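# Load a white part from the tote into the mould

## Task

Pick one white plastic part out of the blue tote and insert it, narrow end pointing down and pressed fully home, into the empty nest of the mould on the rotary table that is closest to the arms. The tote must stay upright in its place with the remaining parts still inside. Finish by releasing so that neither arm is in contact with any movable object.

## Robot and tools

Robot: two arms, left_arm and right_arm, each ending in a two-finger gripper. Calibrated bases in the scene frame: left_arm at (+0.028, +0.316, +0.033) m, right_arm at (-0.025, -0.372, +0.036) m, both turned only slightly about z. A camera stand sits behind the arms. A loose object may occasionally get nudged by something outside the robot.

Frame: the scene frame has its origin at table-top height, halfway between the nominal bases. +x points out over the table, +z up, and left_arm is on the +y side (this is unrelated to which side of an image it appears on). Reported hand positions (metres) and quaternions (wxyz) use this frame and may be off by a few centimetres, more when the arm reaches far. Gripper axes: fingers point along the gripper's +z and open and close along its y. end_effector_position is the point between the pads, just under 1 cm behind the tips.

execute_actions(actions, cameras): actions is a list of actions; each action is a table of up to 15 rows, each row one 1/30 s step. A short table repeats its final row until step 15. Every row has 14 numbers, all in [-1, 1], always for both arms: dx, dy, dz, rx, ry, rz, opening for left_arm, then the same seven for right_arm. The first six per arm are an offset, not a pose: measured along scene-frame axes from that arm's Hand target as it stood when the action began (every row counts from that same start, not from the row before). rx, ry, rz form one rotation vector, turning about the Hand target position. Scale: 1.0 equals 0.6 m or 180 degrees; a translation longer than 1.0 is shortened. Sending the same offset again moves further. Six zeros means no new pose for that arm, though it re-requests the Hand target. Opening is absolute: +1 fully open (about 87 mm between pads), 0 roughly 31 to 49 mm, -1 closed; always send the value you want held, since 0 is itself a command. cameras: list of names, ["all"], or []; an unknown name voids the call. Images come only with an empty actions list or when requested.

move(target, speed, blend, opening_speed, blocking, cameras): drives each gripper along a straight line. target is one 14-number row, same layout, scale and offset meaning as above (offsets from the Hand target at the move's start), or a list of up to 15 such rows, each also measured from those same starting Hand targets. speed in m/s, 0.002 to 2.9, default 0.25 (turns up to twice that in rad/s), one value or one per target. blend in metres rounds corners in a list; 0 stops at each. opening_speed (0.2 or more, units per second on the -1 to +1 scale) ramps the fingers. blocking=false returns after about 0.5 s while the move continues. A move caps at 10 s; it does not avoid obstacles or the other arm. Faster moves stray more and hit harder; a target set far past a contact presses harder. Avoid paths passing near an arm's own base, which can whip the elbow round. The result adds a move: line (done, off_target, moving, held, fault) and limits such as paced or held.

wait(seconds): 0 to 3600, sends nothing new, lets a running move continue. stop(): brakes the running move. zoom_image(camera, region): enlarges [x0, y0, x1, y1] pixels (at most 504 by 504) of the latest image from cam_head_left, cam_head_right, cam_high, cam_low, cam_left_wrist or cam_right_wrist (all 896x504). finished_scene(scene): ends the current scene irreversibly; pass its number, and make no further call in that reply after ending scene 1.

Results: per arm, end_effector_position, quaternion, Hand target (the last commanded pose after clipping; next offsets start here), joint positions, velocities (may say within noise), torques, motor temperatures, grip_measured (on the same scale as the opening command), and Tool commands. The controller limits each step's orientation change to 40 degrees from the measured one. Grippers often settle short of or below the target, and tilt, due to friction and load; check the pose after each motion and send the remaining gap as an offset. Tiny commands may not move or may move sideways. An arm blocked by contact keeps pushing until commanded back past its gripper.

Gripping: to hold a part, command roughly 0.04 below the grip_measured value seen at first contact (up to 0.11 near the ends of range). Pads give about 20 N each; closing fast squeezes harder.

Joint ranges (rad): waist -2.618 to 3.054, shoulder 0 to 3.142, elbow 0 to 3.142 (straight at 2.901), wrist pitch and yaw -1.571 to 1.571, wrist roll -2.094 to 2.094.

Heat: holding loads, stretched arms or pushing against blocks warms motors; MOTOR HOT appears at 75 °C, at 90 °C the arm folds and idles, at 100 °C it goes limp.

Avoid: dropping the part or releasing it while moving, letting anything leave the table, tipping the tote, hard impacts with fixtures, contact or squeezing between the two arms or grippers, and pressure on wrist-camera cables (cable contact counts as touching). Arm stops and faults are costly. Camera intrinsics and extrinsics are supplied and may be off by a couple of degrees and millimetres.

Each tool is called after "Call:" as name(argument=value, ...), one argument or row to a line, values as JSON.

## Session

Call:
execute_actions(
  actions=[],
)

Scene clock: 0.00 s.
left_arm: end_effector_position=(+0.3122, +0.2435, +0.2621) grip_measured=+1.000 end_effector_quat_wxyz=(+0.541, +0.117, +0.829, +0.081) | right_arm: end_effector_position=(+0.2309, -0.4576, +0.1256) grip_measured=+1.000 end_effector_quat_wxyz=(+0.450, +0.116, +0.879, -0.110)
Joint positions: left_arm=[-0.537 0.881 0.854 -0.45 -0.507 0.043 1] | right_arm=[-0.232 0.823 0.419 -0.208 0.094 -0.044 1]
Joint velocities: within noise
Joint torques (N m): no reading
Motor temperatures (°C): left_arm=[29 31 34 27 27 29 28] | right_arm=[30 36 32 27 27 28 31]
Heat: left arm: 34 °C; right arm: 36 °C.
Hand target: left_arm +0.3126, +0.2432, +0.2664; +0.545, +0.115, +0.827, +0.079 | right_arm +0.2346, -0.4585, +0.1325; +0.459, +0.116, +0.874, -0.111
Tool commands: left_gripper/opening=+1.0 right_gripper/opening=+1.0
camera_calibration:
cam_left_wrist: T_world_to_cam=[[-0.11046, -0.96137, -0.2521, 0.33134], [-0.95249, 0.17484, -0.24938, 0.34196], [0.28383, 0.21258, -0.93502, 0.24326]] pos_world=[0.29327, 0.20704, 0.39626]
cam_right_wrist: T_world_to_cam=[[-0.30874, -0.94554, 0.10314, -0.37837], [-0.94826, 0.29753, -0.11083, 0.39441], [0.0741, -0.13202, -0.98847, 0.19185]] pos_world=[0.24297, -0.44979, 0.27238]

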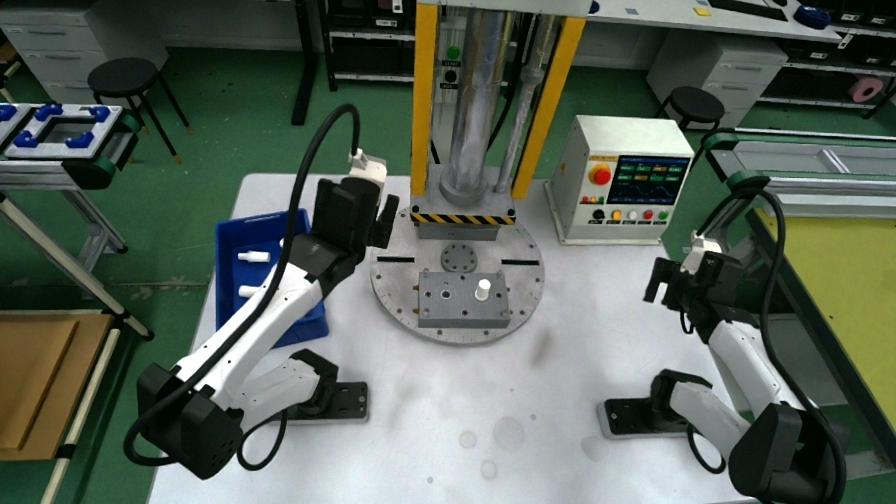

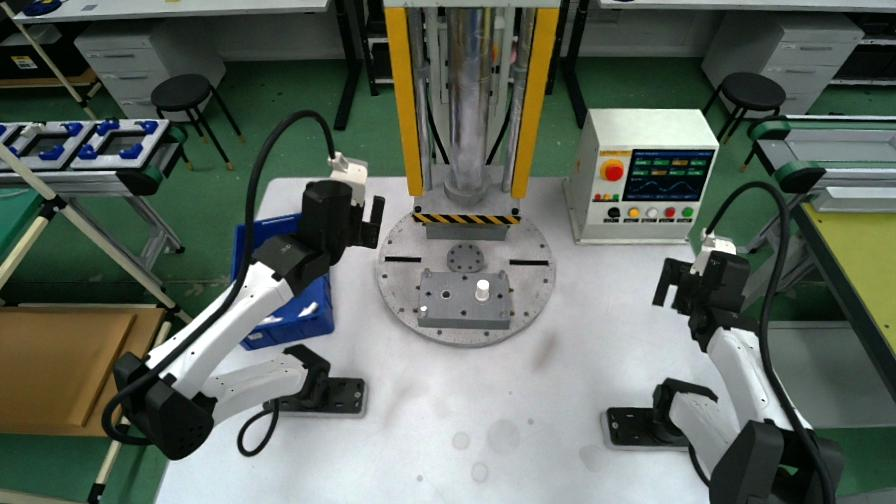

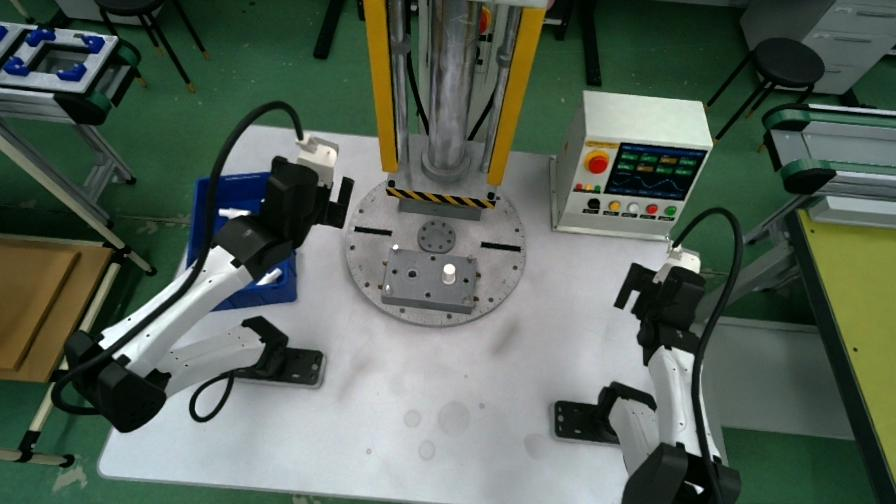

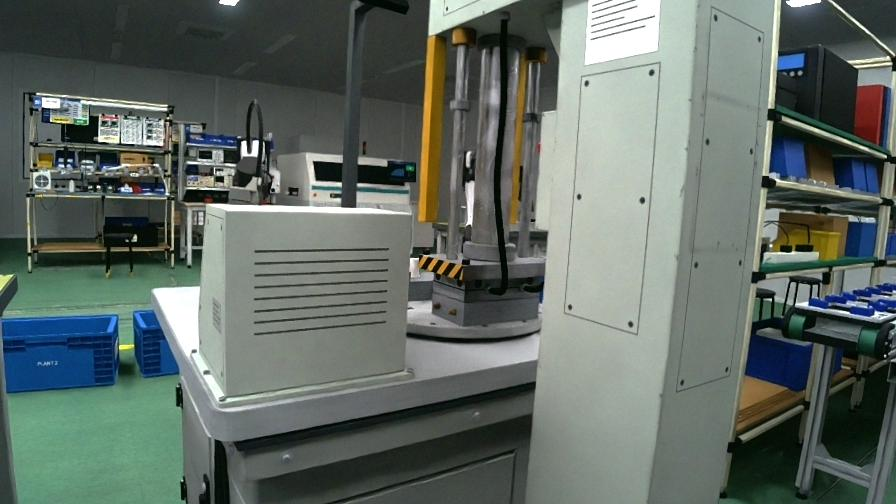

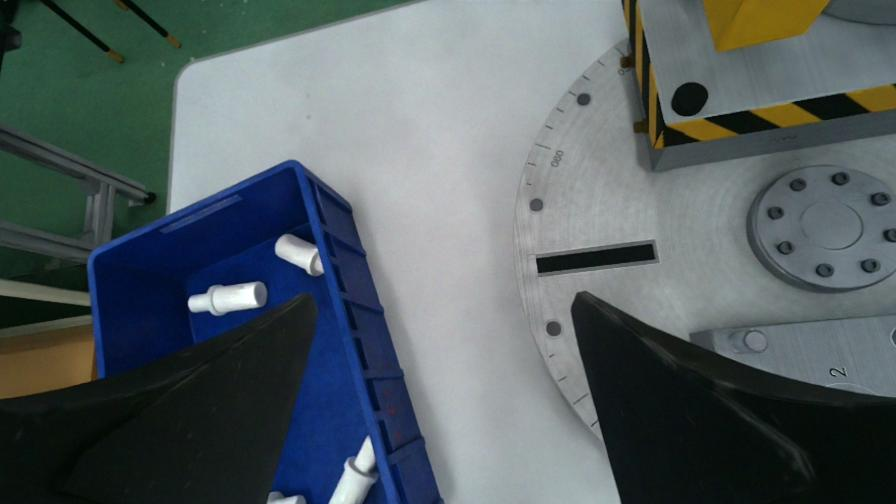

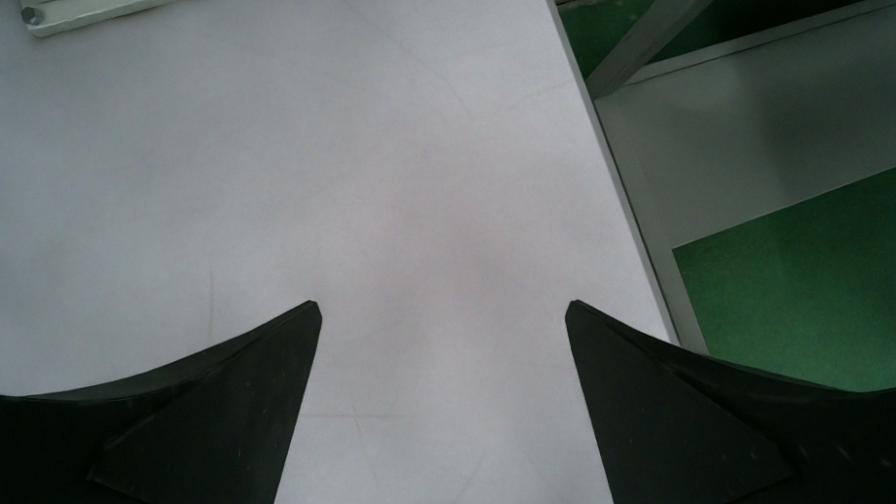

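Call:
zoom_image(
  camera="cam_head_right",
  region=[400, 255, 530, 345],
)

Call:
zoom_image(
  camera="cam_left_wrist",
  region=[80, 160, 460, 504],
)

Call:
zoom_image(
  camera="cam_high",
  region=[180, 150, 360, 310],
)

Scaled by 3.877 from the camera's image (finer frame: 1280x720).

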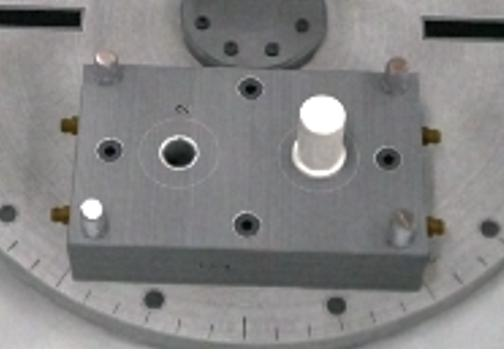

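Scaled by 1.326 from the camera's image (finer frame: 1280x720).

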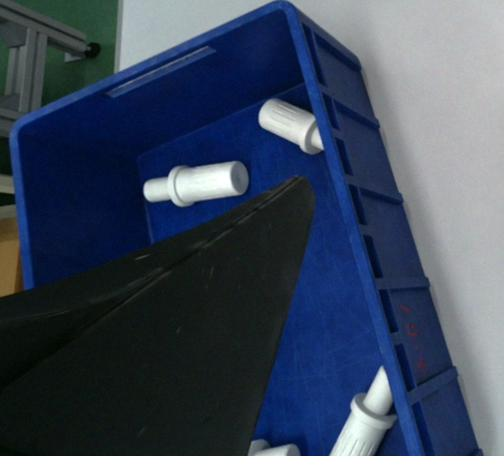

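Scaled by 2.800 from the camera's image (finer frame: 1280x720).

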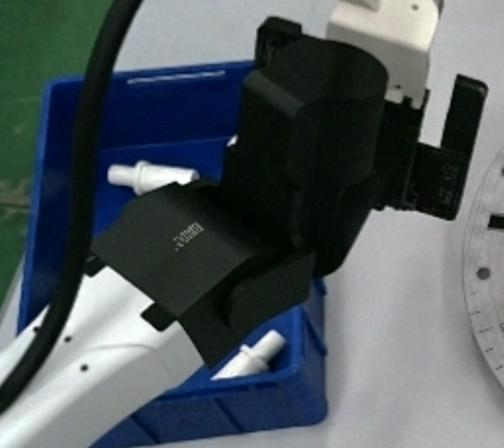

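Call:
move(
  target=[0.209,0.348,-0.027,-0.224,0.322,0.337,0.6,0,0,0,0,0,0,1],
  speed=0.4,
  cameras=["cam_left_wrist","cam_high","cam_head_right"],
)

Scene clock: 57.57 s.
left_arm: end_effector_position=(+0.4359, +0.4495, +0.2544) grip_measured=+0.600 end_effector_quat_wxyz=(+0.166, -0.443, +0.881, -0.017) | right_arm: end_effector_position=(+0.2309, -0.4576, +0.1256) grip_measured=+1.000 end_effector_quat_wxyz=(+0.450, +0.116, +0.879, -0.110)
Joint positions: left_arm=[0.38 2.17 2.506 -1.572 0.002 -0.564 0.8] | right_arm=[-0.232 0.823 0.419 -0.208 0.094 -0.044 1]
Joint torques (N m): left_arm=[1.48 -7.95 8.99 0.81 0.19 -0.03] | right_arm=[-0.43 -1.37 8.2 2.13 0.09 0.01]
Motor temperatures (°C): left_arm=[29 31 42 31 27 29 28] | right_arm=[30 36 40 34 27 28 31]
Heat: left arm: 42 °C; right arm: 40 °C.
Hand target: left_arm +0.4381, +0.4520, +0.2503; +0.000, -0.448, +0.894, +0.001 | right_arm +0.2346, -0.4585, +0.1325; +0.459, +0.116, +0.874, -0.111
Off the commanded pose: left_arm 0.005 m, 19 deg | right_arm 0.008 m, 1 deg.
joint sent to its limit (left arm) — joint 4 (wrist pitch), lower limit. The joint targets are off in orientation, not in position.
move: off_target (left_arm)
cam_left_wrist: T_world_to_cam=[[0.77572, -0.60304, 0.18604, -0.11772], [-0.5904, -0.58932, 0.55149, 0.40371], [-0.22293, -0.53764, -0.81317, 0.68435]] pos_world=[0.48223, 0.53486, 0.35576]
Images, in order (width x height): cam_head_right 896x504, cam_high 896x504, cam_left_wrist 896x504.

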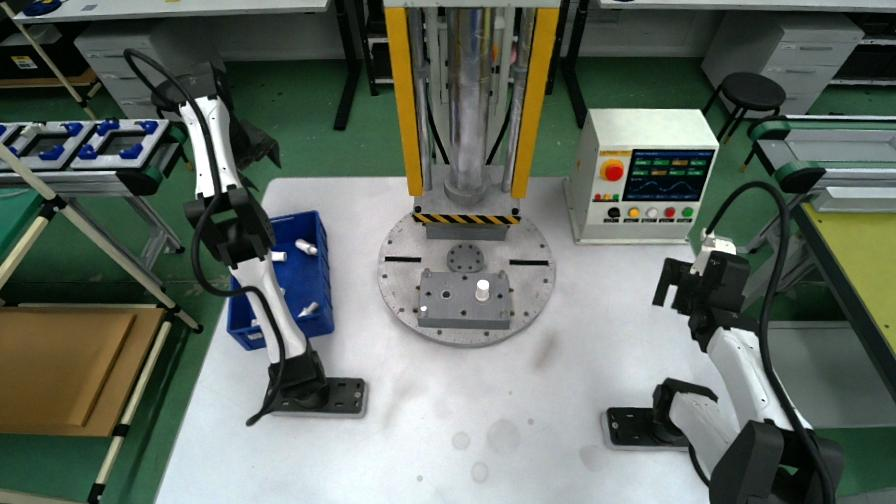

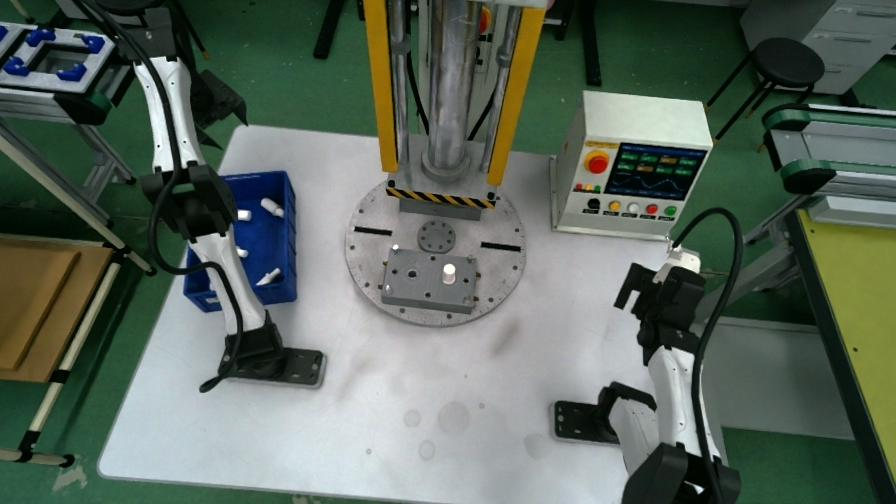

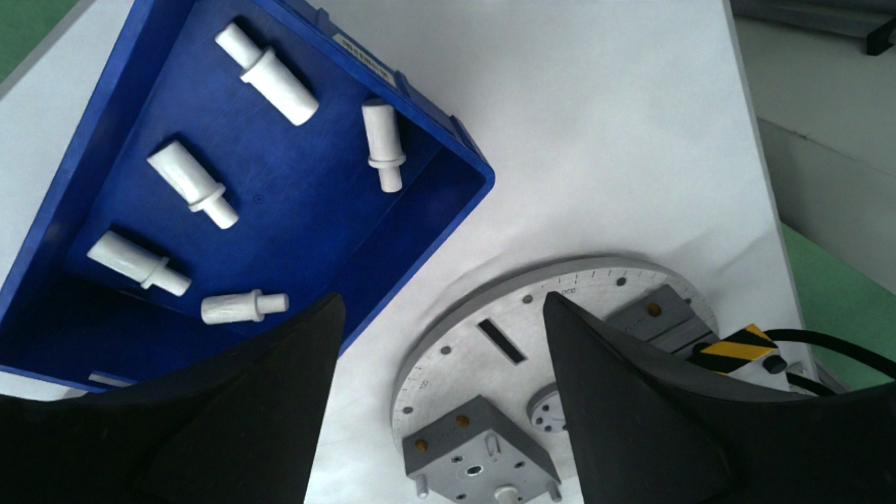

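Call:
move(
  target=[-0.248,0.093,-0.15,-0.078,0.033,0.148,0.3,0,0,0,0,0,0,1],
  speed=0.3,
  cameras=["cam_left_wrist","cam_head_right"],
)

Scene clock: 98.03 s.
left_arm: end_effector_position=(+0.2924, +0.5113, +0.1469) grip_measured=+0.300 end_effector_quat_wxyz=(-0.100, -0.640, +0.758, -0.078) | right_arm: end_effector_position=(+0.2309, -0.4576, +0.1256) grip_measured=+1.000 end_effector_quat_wxyz=(+0.450, +0.116, +0.879, -0.110)
Joint positions: left_arm=[0.793 2.123 1.914 -1.574 0.139 -0.606 0.65] | right_arm=[-0.232 0.823 0.419 -0.208 0.094 -0.044 1]
Joint torques (N m): left_arm=[1.14 -12.85 5.79 -0.21 0.28 0.09] | right_arm=[-0.35 -1.24 8.25 2.12 0.09 0.02]
Motor temperatures (°C): left_arm=[29 38 40 30 27 29 28] | right_arm=[30 36 42 36 27 28 31]
Heat: left arm: 40 °C; right arm: 42 °C.
Hand target: left_arm +0.2892, +0.5078, +0.1603; -0.100, -0.637, +0.759, -0.085 | right_arm +0.2346, -0.4585, +0.1325; +0.459, +0.116, +0.874, -0.111
Off the commanded pose: left_arm 0.014 m, 1 deg | right_arm 0.008 m, 1 deg.
joint sent to its limit (left arm) — joint 4 (wrist pitch), lower limit. The joint targets still meet the commanded pose.
move: off_target (left_arm)
cam_left_wrist: T_world_to_cam=[[0.98686, -0.16152, -0.00275, -0.20896], [-0.06584, -0.4177, 0.90619, 0.12145], [-0.14752, -0.89411, -0.42285, 0.70095]] pos_world=[0.31762, 0.6437, 0.18576]
Images, in order (width x height): cam_head_right 896x504, cam_left_wrist 896x504.

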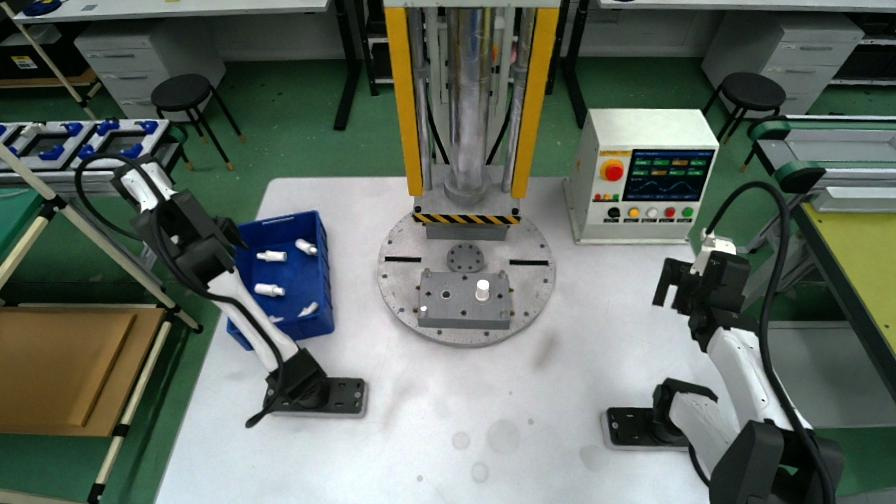

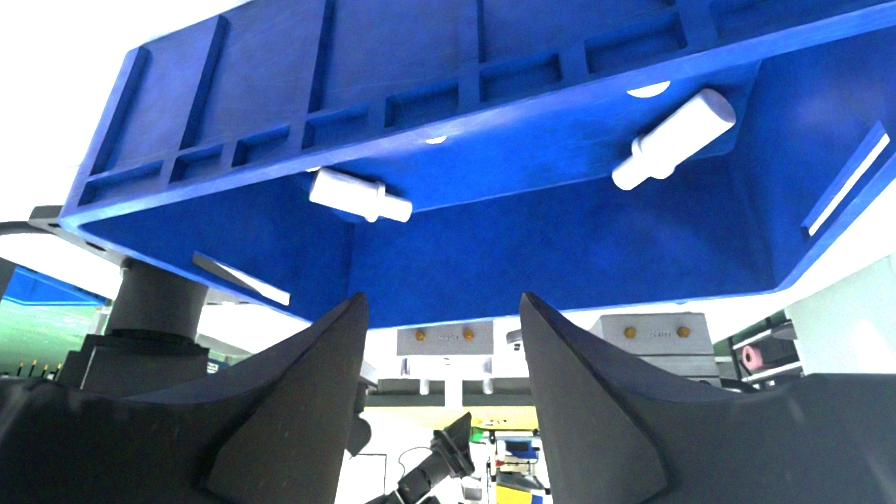

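Call:
move(
  target=[-0.003,0,0,0.2025,-0.0358,0,0.3,0,0,0,0,0,0,1],
  speed=0.4,
  cameras=["cam_left_wrist","cam_head_left"],
)

Scene clock: 131.90 s.
left_arm: end_effector_position=(+0.2867, +0.5067, +0.1532) grip_measured=+0.300 end_effector_quat_wxyz=(+0.127, -0.630, +0.757, +0.116) | right_arm: end_effector_position=(+0.2309, -0.4576, +0.1256) grip_measured=+1.000 end_effector_quat_wxyz=(+0.450, +0.116, +0.879, -0.110)
Joint positions: left_arm=[0.595 1.647 1.388 -1.079 -0.257 -0.775 0.65] | right_arm=[-0.232 0.823 0.419 -0.208 0.094 -0.044 1]
Joint torques (N m): left_arm=[0.06 -9.01 6.65 0.9 -0.3 -0.08] | right_arm=[-0.38 -1.29 8.34 2.16 0.08 0.02]
Motor temperatures (°C): left_arm=[29 49 40 29 27 29 28] | right_arm=[30 36 44 37 27 28 31]
Heat: left arm: 49 °C; right arm: 44 °C.
Hand target: left_arm +0.2875, +0.5078, +0.1603; +0.146, -0.631, +0.752, +0.122 | right_arm +0.2346, -0.4585, +0.1325; +0.459, +0.116, +0.874, -0.111
Off the commanded pose: left_arm 0.007 m, 2 deg | right_arm 0.008 m, 1 deg.
move: done
cam_left_wrist: T_world_to_cam=[[0.98438, -0.17594, -0.00622, -0.19547], [-0.14813, -0.84684, 0.5108, 0.4151], [-0.09514, -0.5019, -0.85968, 0.55189]] pos_world=[0.30641, 0.59413, 0.2612]
Images, in order (width x height): cam_head_left 896x504, cam_left_wrist 896x504.

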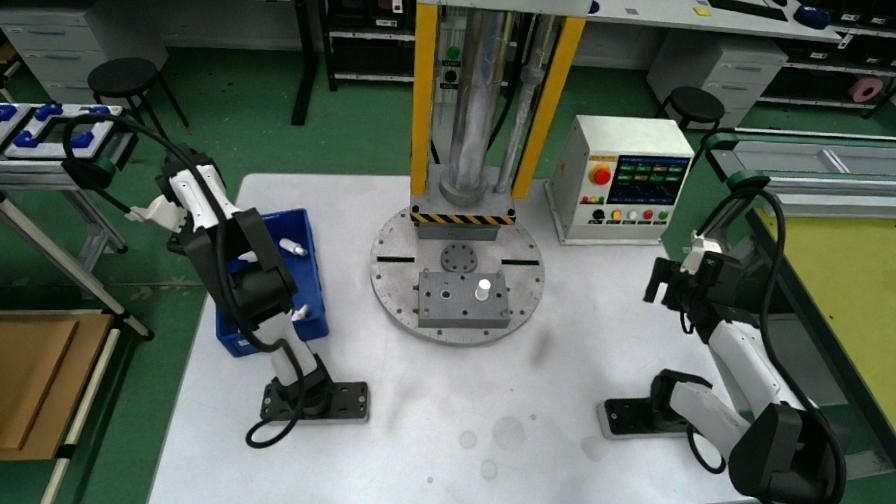

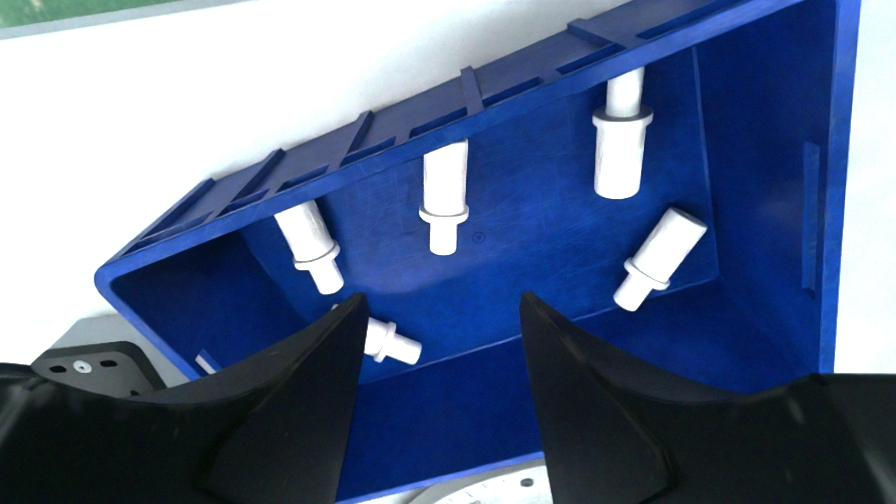

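Call:
move(
  target=[-0.0027,-0.015,-0.207,0.0438,-0.0077,0,0.3,0,0,0,0,0,0,1],
  speed=0.2,
  cameras=["cam_left_wrist","cam_head_left"],
)

Scene clock: 148.73 s.
left_arm: end_effector_position=(+0.2873, +0.4980, +0.0433) grip_measured=+0.300 end_effector_quat_wxyz=(+0.201, -0.622, +0.741, +0.155) | right_arm: end_effector_position=(+0.2309, -0.4576, +0.1256) grip_measured=+1.000 end_effector_quat_wxyz=(+0.450, +0.116, +0.879, -0.110)
Joint positions: left_arm=[0.507 1.63 0.878 -0.466 -0.381 -0.833 0.65] | right_arm=[-0.232 0.823 0.419 -0.208 0.094 -0.044 1]
Joint torques (N m): left_arm=[0.06 -4.51 6.06 1.14 -0.4 -0.05] | right_arm=[-0.4 -1.29 8.1 2.13 0.07 0.04]
Heat: left arm: 47 °C; right arm: 44 °C.
Hand target: left_arm +0.2859, +0.4987, +0.0362; +0.199, -0.621, +0.740, +0.166 | right_arm +0.2346, -0.4585, +0.1325; +0.459, +0.116, +0.874, -0.111
Off the commanded pose: left_arm 0.007 m, 1 deg | right_arm 0.008 m, 1 deg.
move: done
cam_left_wrist: T_world_to_cam=[[0.98369, -0.17724, 0.03077, -0.19907], [-0.17636, -0.91643, 0.35924, 0.51326], [-0.03547, -0.3588, -0.93274, 0.36774]] pos_world=[0.29938, 0.56703, 0.16475]
Images, in order (width x height): cam_head_left 896x504, cam_left_wrist 896x504.

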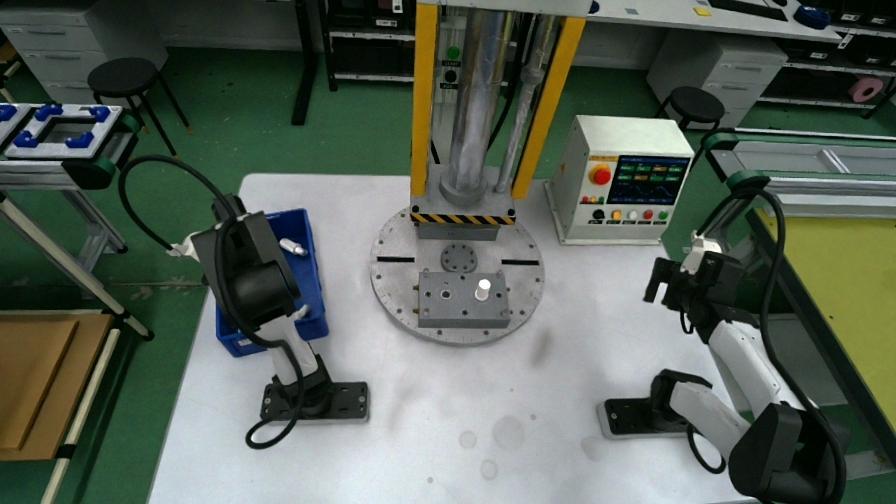

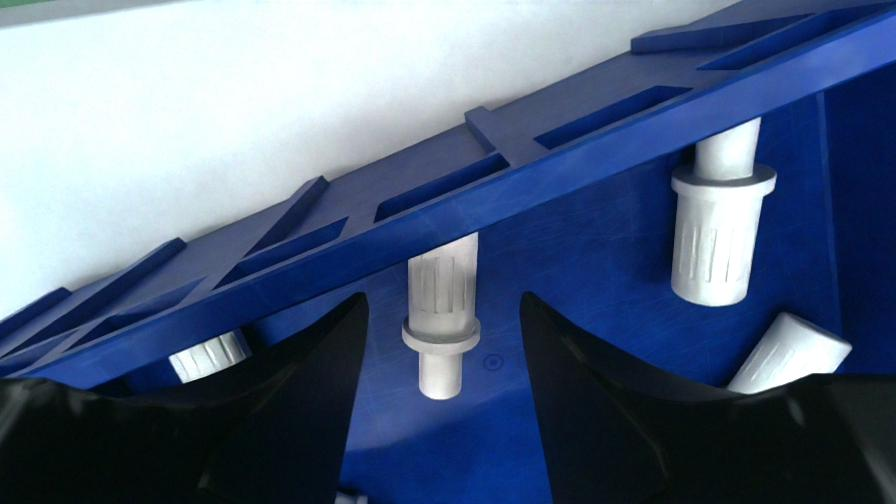

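Call:
move(
  target=[-0.002,0.0,-0.040,0,0,0,0.3,0,0,0,0,0,0,1],
  speed=0.1,
  cameras=["cam_left_wrist"],
)

Call:
move(
  target=[0,0,0,0,0,0,-0.9,0,0,0,0,0,0,1],
  opening_speed=1.0,
  cameras=["cam_left_wrist"],
)

Scene clock: 157.73 s.
left_arm: end_effector_position=(+0.2891, +0.4963, +0.0228) grip_measured=+0.300 end_effector_quat_wxyz=(+0.205, -0.617, +0.743, +0.157) | right_arm: end_effector_position=(+0.2309, -0.4576, +0.1256) grip_measured=+1.000 end_effector_quat_wxyz=(+0.450, +0.116, +0.879, -0.110)
Joint positions: left_arm=[0.495 1.675 0.829 -0.367 -0.39 -0.833 0.65] | right_arm=[-0.232 0.823 0.419 -0.208 0.094 -0.044 1]
Joint torques (N m): left_arm=[1.17 -4.04 5.2 1.23 -0.32 -0.03] | right_arm=[-0.35 -1.29 8.25 2.15 0.07 0]
Motor temperatures (°C): left_arm=[29 44 39 30 27 29 28] | right_arm=[30 36 44 38 27 28 31]
Heat: left arm: 44 °C; right arm: 44 °C.
Hand target: left_arm +0.2846, +0.4988, +0.0121; +0.199, -0.621, +0.740, +0.166 | right_arm +0.2346, -0.4585, +0.1325; +0.459, +0.116, +0.874, -0.111
Off the commanded pose: left_arm 0.012 m, 1 deg | right_arm 0.008 m, 1 deg.
move: off_target (left_arm)
cam_left_wrist: T_world_to_cam=[[0.98207, -0.1862, 0.02944, -0.1955], [-0.1846, -0.91817, 0.35054, 0.5228], [-0.03824, -0.34969, -0.93608, 0.34447]] pos_world=[0.30168, 0.56408, 0.14494]

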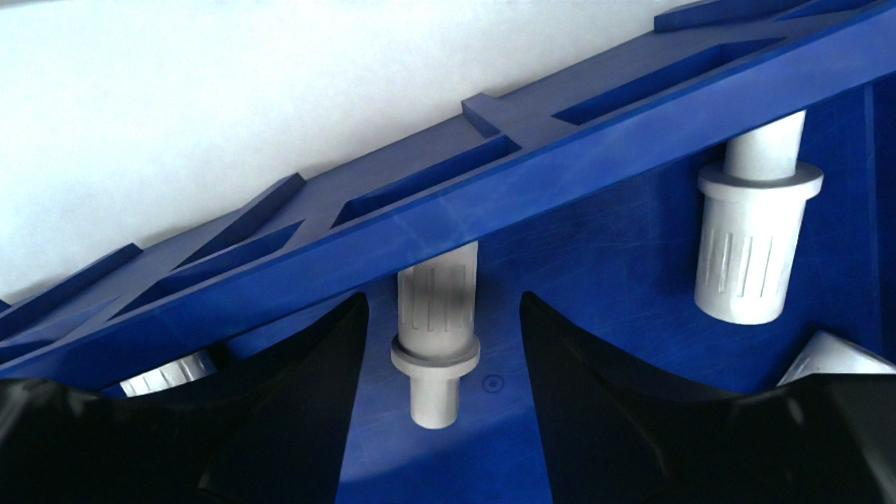

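Scene clock: 159.13 s.
left_arm: end_effector_position=(+0.2876, +0.4959, +0.0189) grip_measured=-0.117 end_effector_quat_wxyz=(+0.201, -0.617, +0.744, +0.159) | right_arm: end_effector_position=(+0.2309, -0.4576, +0.1256) grip_measured=+1.000 end_effector_quat_wxyz=(+0.450, +0.116, +0.879, -0.110)
Joint positions: left_arm=[0.495 1.685 0.824 -0.36 -0.392 -0.833 0.442] | right_arm=[-0.232 0.823 0.419 -0.208 0.094 -0.044 1]
Joint torques (N m): left_arm=[1.21 -4.81 5.71 1.16 -0.3 -0.02] | right_arm=[-0.38 -1.29 8.12 2.15 0.08 0.03]
Heat: left arm: 44 °C; right arm: 44 °C.
Hand target: left_arm +0.2847, +0.4989, +0.0122; +0.199, -0.621, +0.740, +0.166 | right_arm +0.2346, -0.4585, +0.1325; +0.459, +0.116, +0.874, -0.111
Off the commanded pose: left_arm 0.008 m, 1 deg | right_arm 0.008 m, 1 deg.
move: done
cam_left_wrist: T_world_to_cam=[[0.98239, -0.18555, 0.02176, -0.19424], [-0.18114, -0.91746, 0.35419, 0.52211], [-0.04576, -0.3519, -0.93492, 0.34382]] pos_world=[0.30113, 0.56397, 0.14075]

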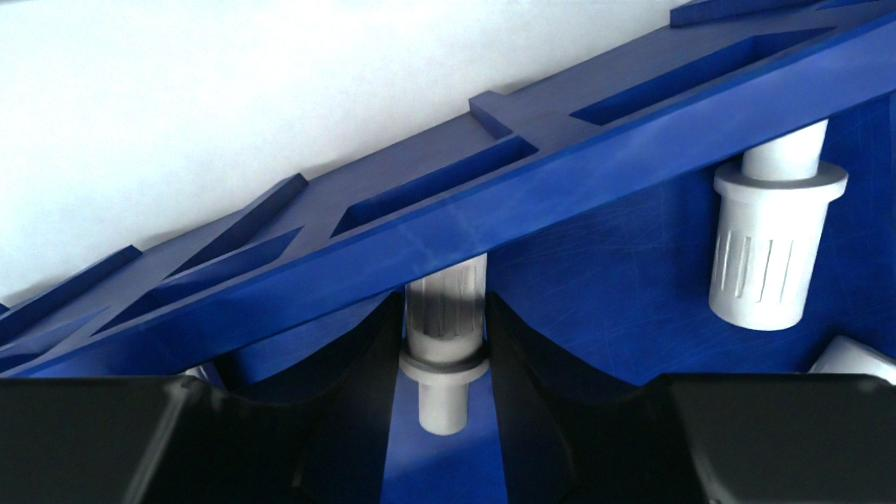

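Call:
move(
  target=[
    [0,0,0.267,0,0,0,-0.9,0,0,0,0,0,0,1],
    [0.092,-0.365,0.38,0,0,-0.25,-0.9,0,0,0,0,0,0,1],
    [-0.058,-0.698,0.38,0,0,-0.55,-0.9,0,0,0,0,0,0,1],
    [-0.275,-0.832,0.26,0,0,-0.778,-0.9,0,0,0,0,0,0,1],
  ],
  speed=[0.15,0.4,0.4,0.4],
  blend=[0.03,0.05,0.05,0],
  cameras=["cam_left_wrist","cam_head_left"],
)

Scene clock: 188.07 s.
left_arm: end_effector_position=(+0.1229, +0.0029, +0.1686) grip_measured=-0.117 end_effector_quat_wxyz=(+0.222, +0.476, +0.842, -0.122) | right_arm: end_effector_position=(+0.2309, -0.4576, +0.1256) grip_measured=+1.000 end_effector_quat_wxyz=(+0.450, +0.116, +0.879, -0.110)
Joint positions: left_arm=[-1.31 1.468 1.222 -0.834 -0.148 -0.255 0.442] | right_arm=[-0.232 0.823 0.419 -0.208 0.094 -0.044 1]
Joint torques (N m): left_arm=[0.06 -5.89 7.17 1.39 0.11 0.11] | right_arm=[-0.38 -1.33 8.16 2.11 0.07 0.01]
Heat: left arm: 40 °C; right arm: 45 °C.
Hand target: left_arm +0.1196, -0.0003, +0.1682; +0.223, +0.483, +0.836, -0.130 | right_arm +0.2346, -0.4585, +0.1325; +0.459, +0.116, +0.874, -0.111
Off the commanded pose: left_arm 0.005 m, 1 deg | right_arm 0.008 m, 1 deg.
move: done
cam_left_wrist: T_world_to_cam=[[-0.85539, -0.51797, 0.00318, 0.10277], [-0.48211, 0.79839, 0.36075, 0.01784], [-0.1894, 0.30706, -0.93266, 0.31824]] pos_world=[0.15679, -0.05873, 0.29005]
Images, in order (width x height): cam_head_left 896x504, cam_left_wrist 896x504.

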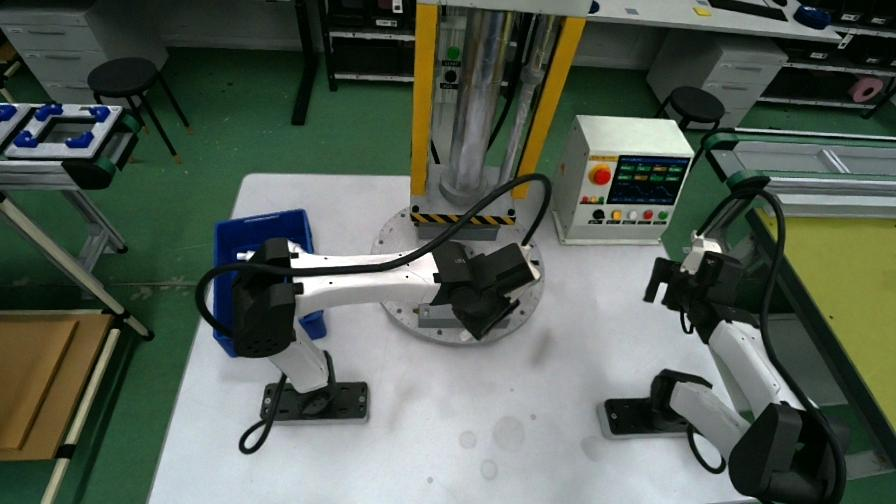

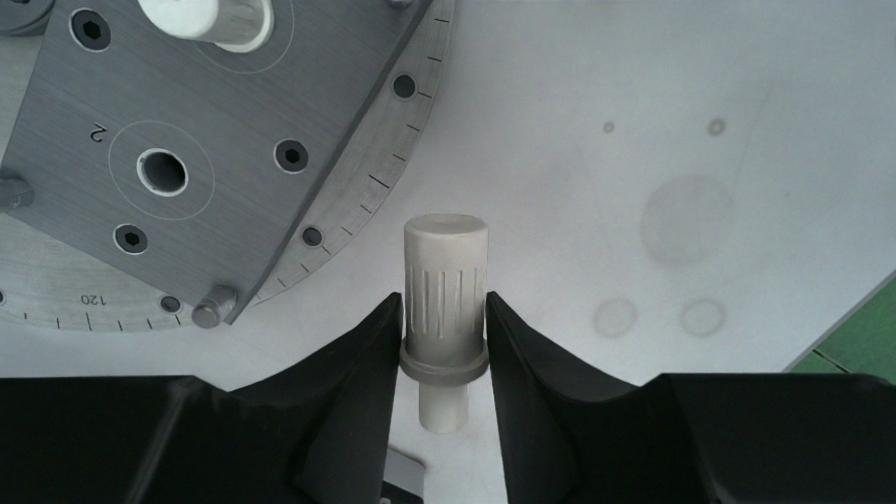

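Call:
move(
  target=[
    [-0.135,-0.015,0,0,0,0,-0.9,0,0,0,0,0,0,1],
    [-0.135,-0.015,-0.241,0,0,0,-0.9,0,0,0,0,0,0,1],
  ],
  speed=[0.25,0.12],
  blend=[0.03,0],
  cameras=["cam_left_wrist","cam_head_left"],
)

Scene clock: 202.97 s.
left_arm: end_effector_position=(+0.0377, -0.0091, +0.0293) grip_measured=-0.117 end_effector_quat_wxyz=(+0.216, +0.485, +0.837, -0.135) | right_arm: end_effector_position=(+0.2309, -0.4576, +0.1256) grip_measured=+1.000 end_effector_quat_wxyz=(+0.450, +0.116, +0.879, -0.110)
Joint positions: left_arm=[-1.602 1.641 0.811 -0.286 -0.252 -0.505 0.442] | right_arm=[-0.232 0.823 0.419 -0.208 0.094 -0.044 1]
Joint torques (N m): left_arm=[0.08 -4.89 6.05 1.35 -0.28 -0.05] | right_arm=[-0.31 -1.44 8.25 2.13 0.08 0]
Motor temperatures (°C): left_arm=[29 39 39 31 27 29 29] | right_arm=[30 36 45 39 27 28 31]
Heat: left arm: 39 °C; right arm: 45 °C.
Hand target: left_arm +0.0387, -0.0093, +0.0236; +0.223, +0.483, +0.836, -0.130 | right_arm +0.2346, -0.4585, +0.1325; +0.459, +0.116, +0.874, -0.111
Off the commanded pose: left_arm 0.006 m, 1 deg | right_arm 0.008 m, 1 deg.
move: done
cam_left_wrist: T_world_to_cam=[[-0.86878, -0.49453, 0.02585, 0.02418], [-0.45392, 0.81613, 0.35762, 0.03579], [-0.19795, 0.29896, -0.93351, 0.17608]] pos_world=[0.0721, -0.06989, 0.15095]
Images, in order (width x height): cam_head_left 896x504, cam_left_wrist 896x504.

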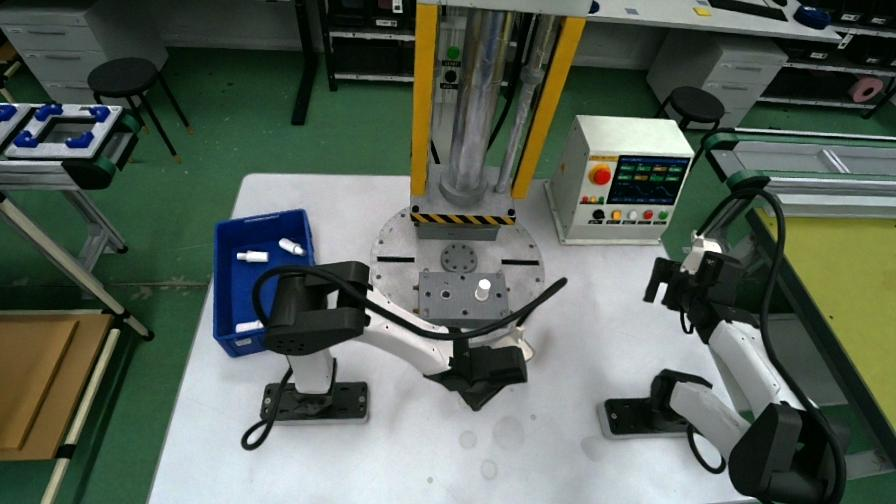

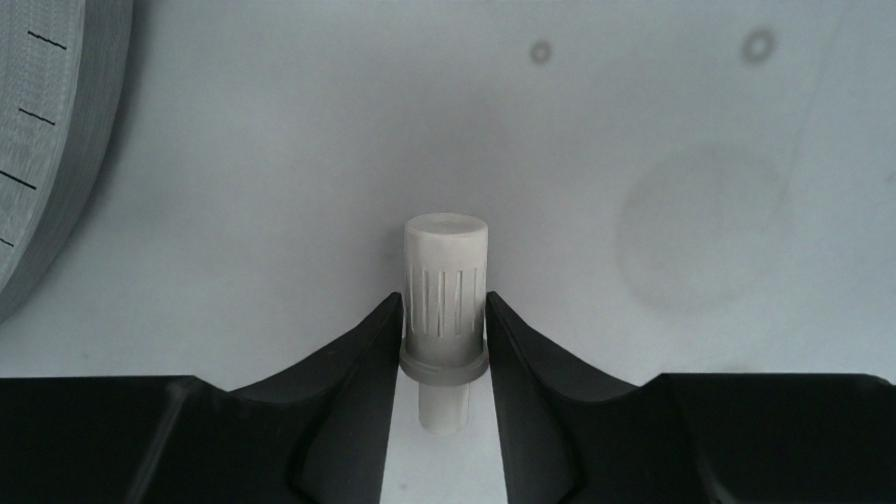

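Call:
move(
  target=[
    [0,0,-0.0197,0,0,0,-0.9,0,0,0,0,0,0,1],
    [0,0,-0.0195,0,0,0,0.3,0,0,0,0,0,0,1],
    [0,0,0.1,0,0,0,0.3,0,0,0,0,0,0,1],
    [0.01,-0.0173,0.1,0.192,0.111,0,0.3,0,0,0,0,0,0,1],
  ],
  speed=[0.05,0.1,0.15,0.35],
  blend=[0,0,0.01,0],
  opening_speed=1.0,
  cameras=["cam_left_wrist","cam_head_left"],
)

Scene clock: 221.67 s.
left_arm: end_effector_position=(+0.0443, -0.0171, +0.0857) grip_measured=+0.300 end_effector_quat_wxyz=(-0.067, +0.498, +0.864, +0.041) | right_arm: end_effector_position=(+0.2309, -0.4576, +0.1256) grip_measured=+1.000 end_effector_quat_wxyz=(+0.450, +0.116, +0.879, -0.110)
Joint positions: left_arm=[-1.431 2.125 1.706 -1.299 0.056 -0.394 0.65] | right_arm=[-0.232 0.823 0.419 -0.208 0.094 -0.044 1]
Joint torques (N m): left_arm=[1.16 -7.87 9.25 -0.1 0.24 0.08] | right_arm=[-0.25 -1.44 8.13 2.12 0.11 0.01]
Heat: left arm: 39 °C; right arm: 46 °C.
Hand target: left_arm +0.0447, -0.0198, +0.0836; -0.076, +0.498, +0.863, +0.042 | right_arm +0.2346, -0.4585, +0.1325; +0.459, +0.116, +0.874, -0.111
Off the commanded pose: left_arm 0.003 m, 1 deg | right_arm 0.008 m, 1 deg.
move: done
cam_left_wrist: T_world_to_cam=[[-0.86151, -0.50774, 0.00153, 0.02605], [-0.25702, 0.43869, 0.8611, -0.03317], [-0.43789, 0.74145, -0.50844, 0.21419]] pos_world=[0.10771, -0.13103, 0.13742]
Images, in order (width x height): cam_head_left 896x504, cam_left_wrist 896x504.

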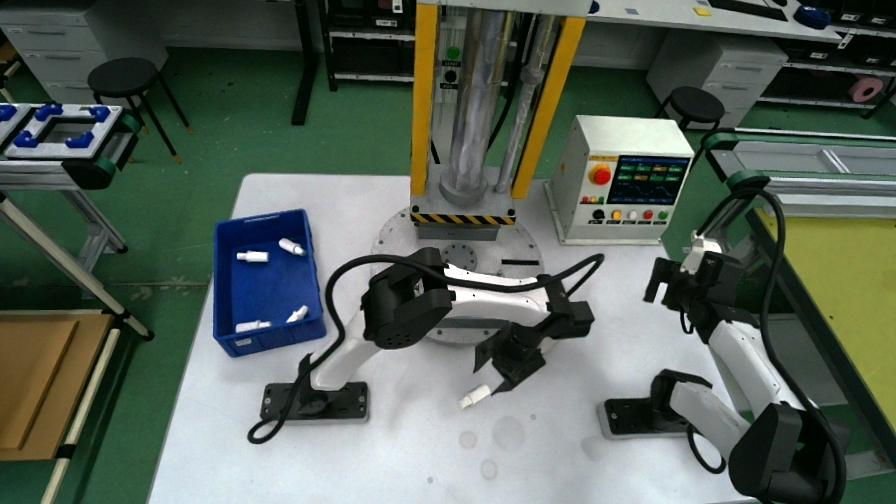

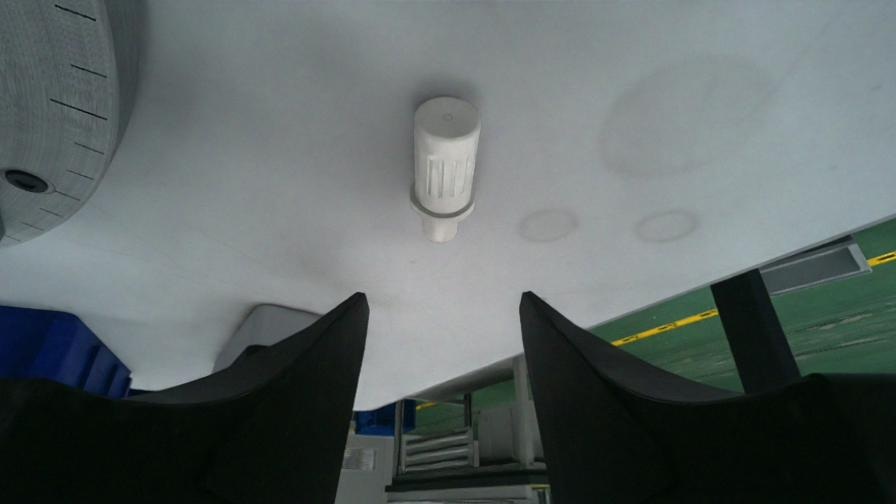

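Call:
move(
  target=[
    [-0.003,0.005,-0.1167,0,0,0,0.3,0,0,0,0,0,0,1],
    [-0.003,0.005,-0.1167,0,0,0,-0.9,0,0,0,0,0,0,1],
  ],
  speed=0.12,
  opening_speed=1.0,
  cameras=["cam_left_wrist","cam_head_left"],
)

Scene clock: 235.73 s.
left_arm: end_effector_position=(+0.0443, -0.0186, +0.0236) grip_measured=-0.197 end_effector_quat_wxyz=(-0.066, +0.498, +0.864, +0.039) | right_arm: end_effector_position=(+0.2309, -0.4576, +0.1256) grip_measured=+1.000 end_effector_quat_wxyz=(+0.450, +0.116, +0.879, -0.110)
Joint positions: left_arm=[-1.431 2.195 1.563 -1.081 0.057 -0.394 0.402] | right_arm=[-0.232 0.823 0.419 -0.208 0.094 -0.044 1]
Joint torques (N m): left_arm=[0.88 -8.05 5.74 0.2 0.23 0.06] | right_arm=[-0.38 -1.31 8.25 2.13 0.09 0.04]
Heat: left arm: 41 °C; right arm: 46 °C.
Hand target: left_arm +0.0429, -0.0168, +0.0137; -0.076, +0.498, +0.863, +0.042 | right_arm +0.2346, -0.4585, +0.1325; +0.459, +0.116, +0.874, -0.111
Off the commanded pose: left_arm 0.010 m, 1 deg | right_arm 0.008 m, 1 deg.
move: done
cam_left_wrist: T_world_to_cam=[[-0.86138, -0.50793, 0.00486, 0.02523], [-0.25638, 0.44299, 0.85909, 0.02108], [-0.43851, 0.73876, -0.51181, 0.18373]] pos_world=[0.1077, -0.13225, 0.07581]
Images, in order (width x height): cam_head_left 896x504, cam_left_wrist 896x504.

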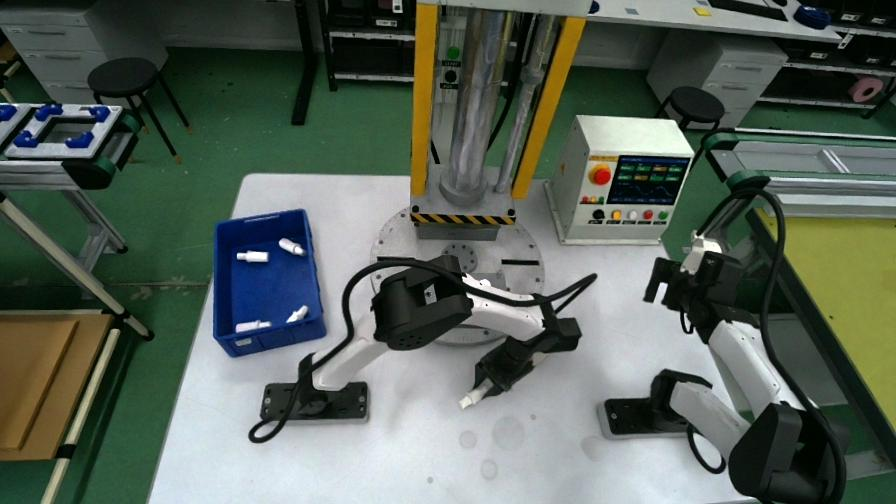

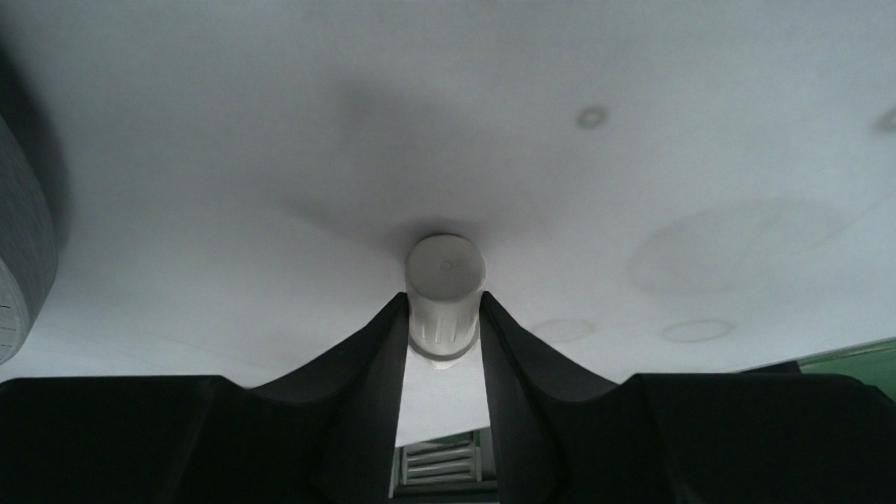

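Call:
move(
  target=[
    [0,0,0,0,0,0,0.2,0,0,0,0,0,0,1],
    [-0.002,0.002,-0.018,0,0,0,0.2,0,0,0,0,0,0,1],
    [-0.002,0.002,-0.018,0,0,0,-0.9,0,0,0,0,0,0,1],
  ],
  speed=0.05,
  opening_speed=1.0,
  cameras=["cam_left_wrist"],
)

Scene clock: 246.00 s.
left_arm: end_effector_position=(+0.0441, -0.0176, +0.0124) grip_measured=-0.183 end_effector_quat_wxyz=(-0.066, +0.498, +0.864, +0.039) | right_arm: end_effector_position=(+0.2309, -0.4576, +0.1256) grip_measured=+1.000 end_effector_quat_wxyz=(+0.450, +0.116, +0.879, -0.110)
Joint positions: left_arm=[-1.431 2.21 1.539 -1.043 0.058 -0.394 0.408] | right_arm=[-0.232 0.823 0.419 -0.208 0.094 -0.044 1]
Joint torques (N m): left_arm=[0.66 -8.16 5.61 0.2 0.23 0.04] | right_arm=[-0.36 -1.26 8.18 2.1 0.07 0.03]
Heat: left arm: 40 °C; right arm: 46 °C.
Hand target: left_arm +0.0417, -0.0155, +0.0028; -0.076, +0.498, +0.863, +0.042 | right_arm +0.2346, -0.4585, +0.1325; +0.459, +0.116, +0.874, -0.111
Off the commanded pose: left_arm 0.010 m, 1 deg | right_arm 0.008 m, 1 deg.
move: done
cam_left_wrist: T_world_to_cam=[[-0.86137, -0.50796, 0.00492, 0.02556], [-0.25597, 0.44238, 0.85952, 0.03018], [-0.43878, 0.73911, -0.51107, 0.17722]] pos_world=[0.1075, -0.13135, 0.06451]

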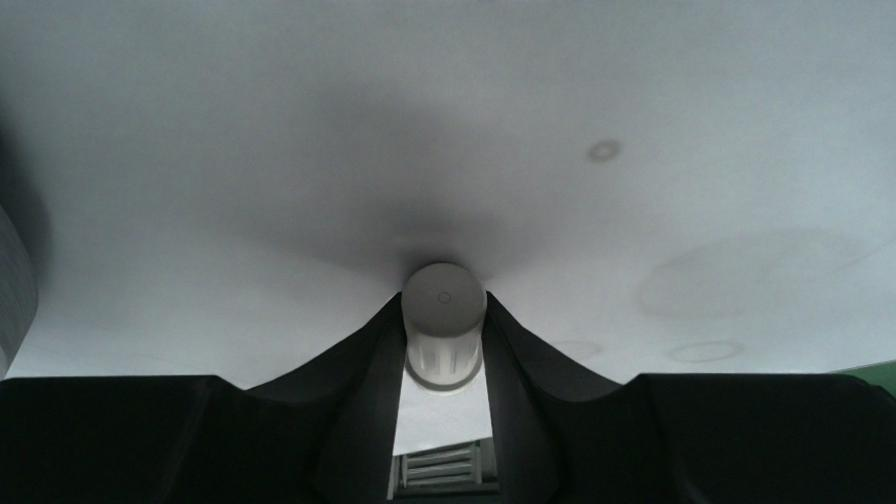

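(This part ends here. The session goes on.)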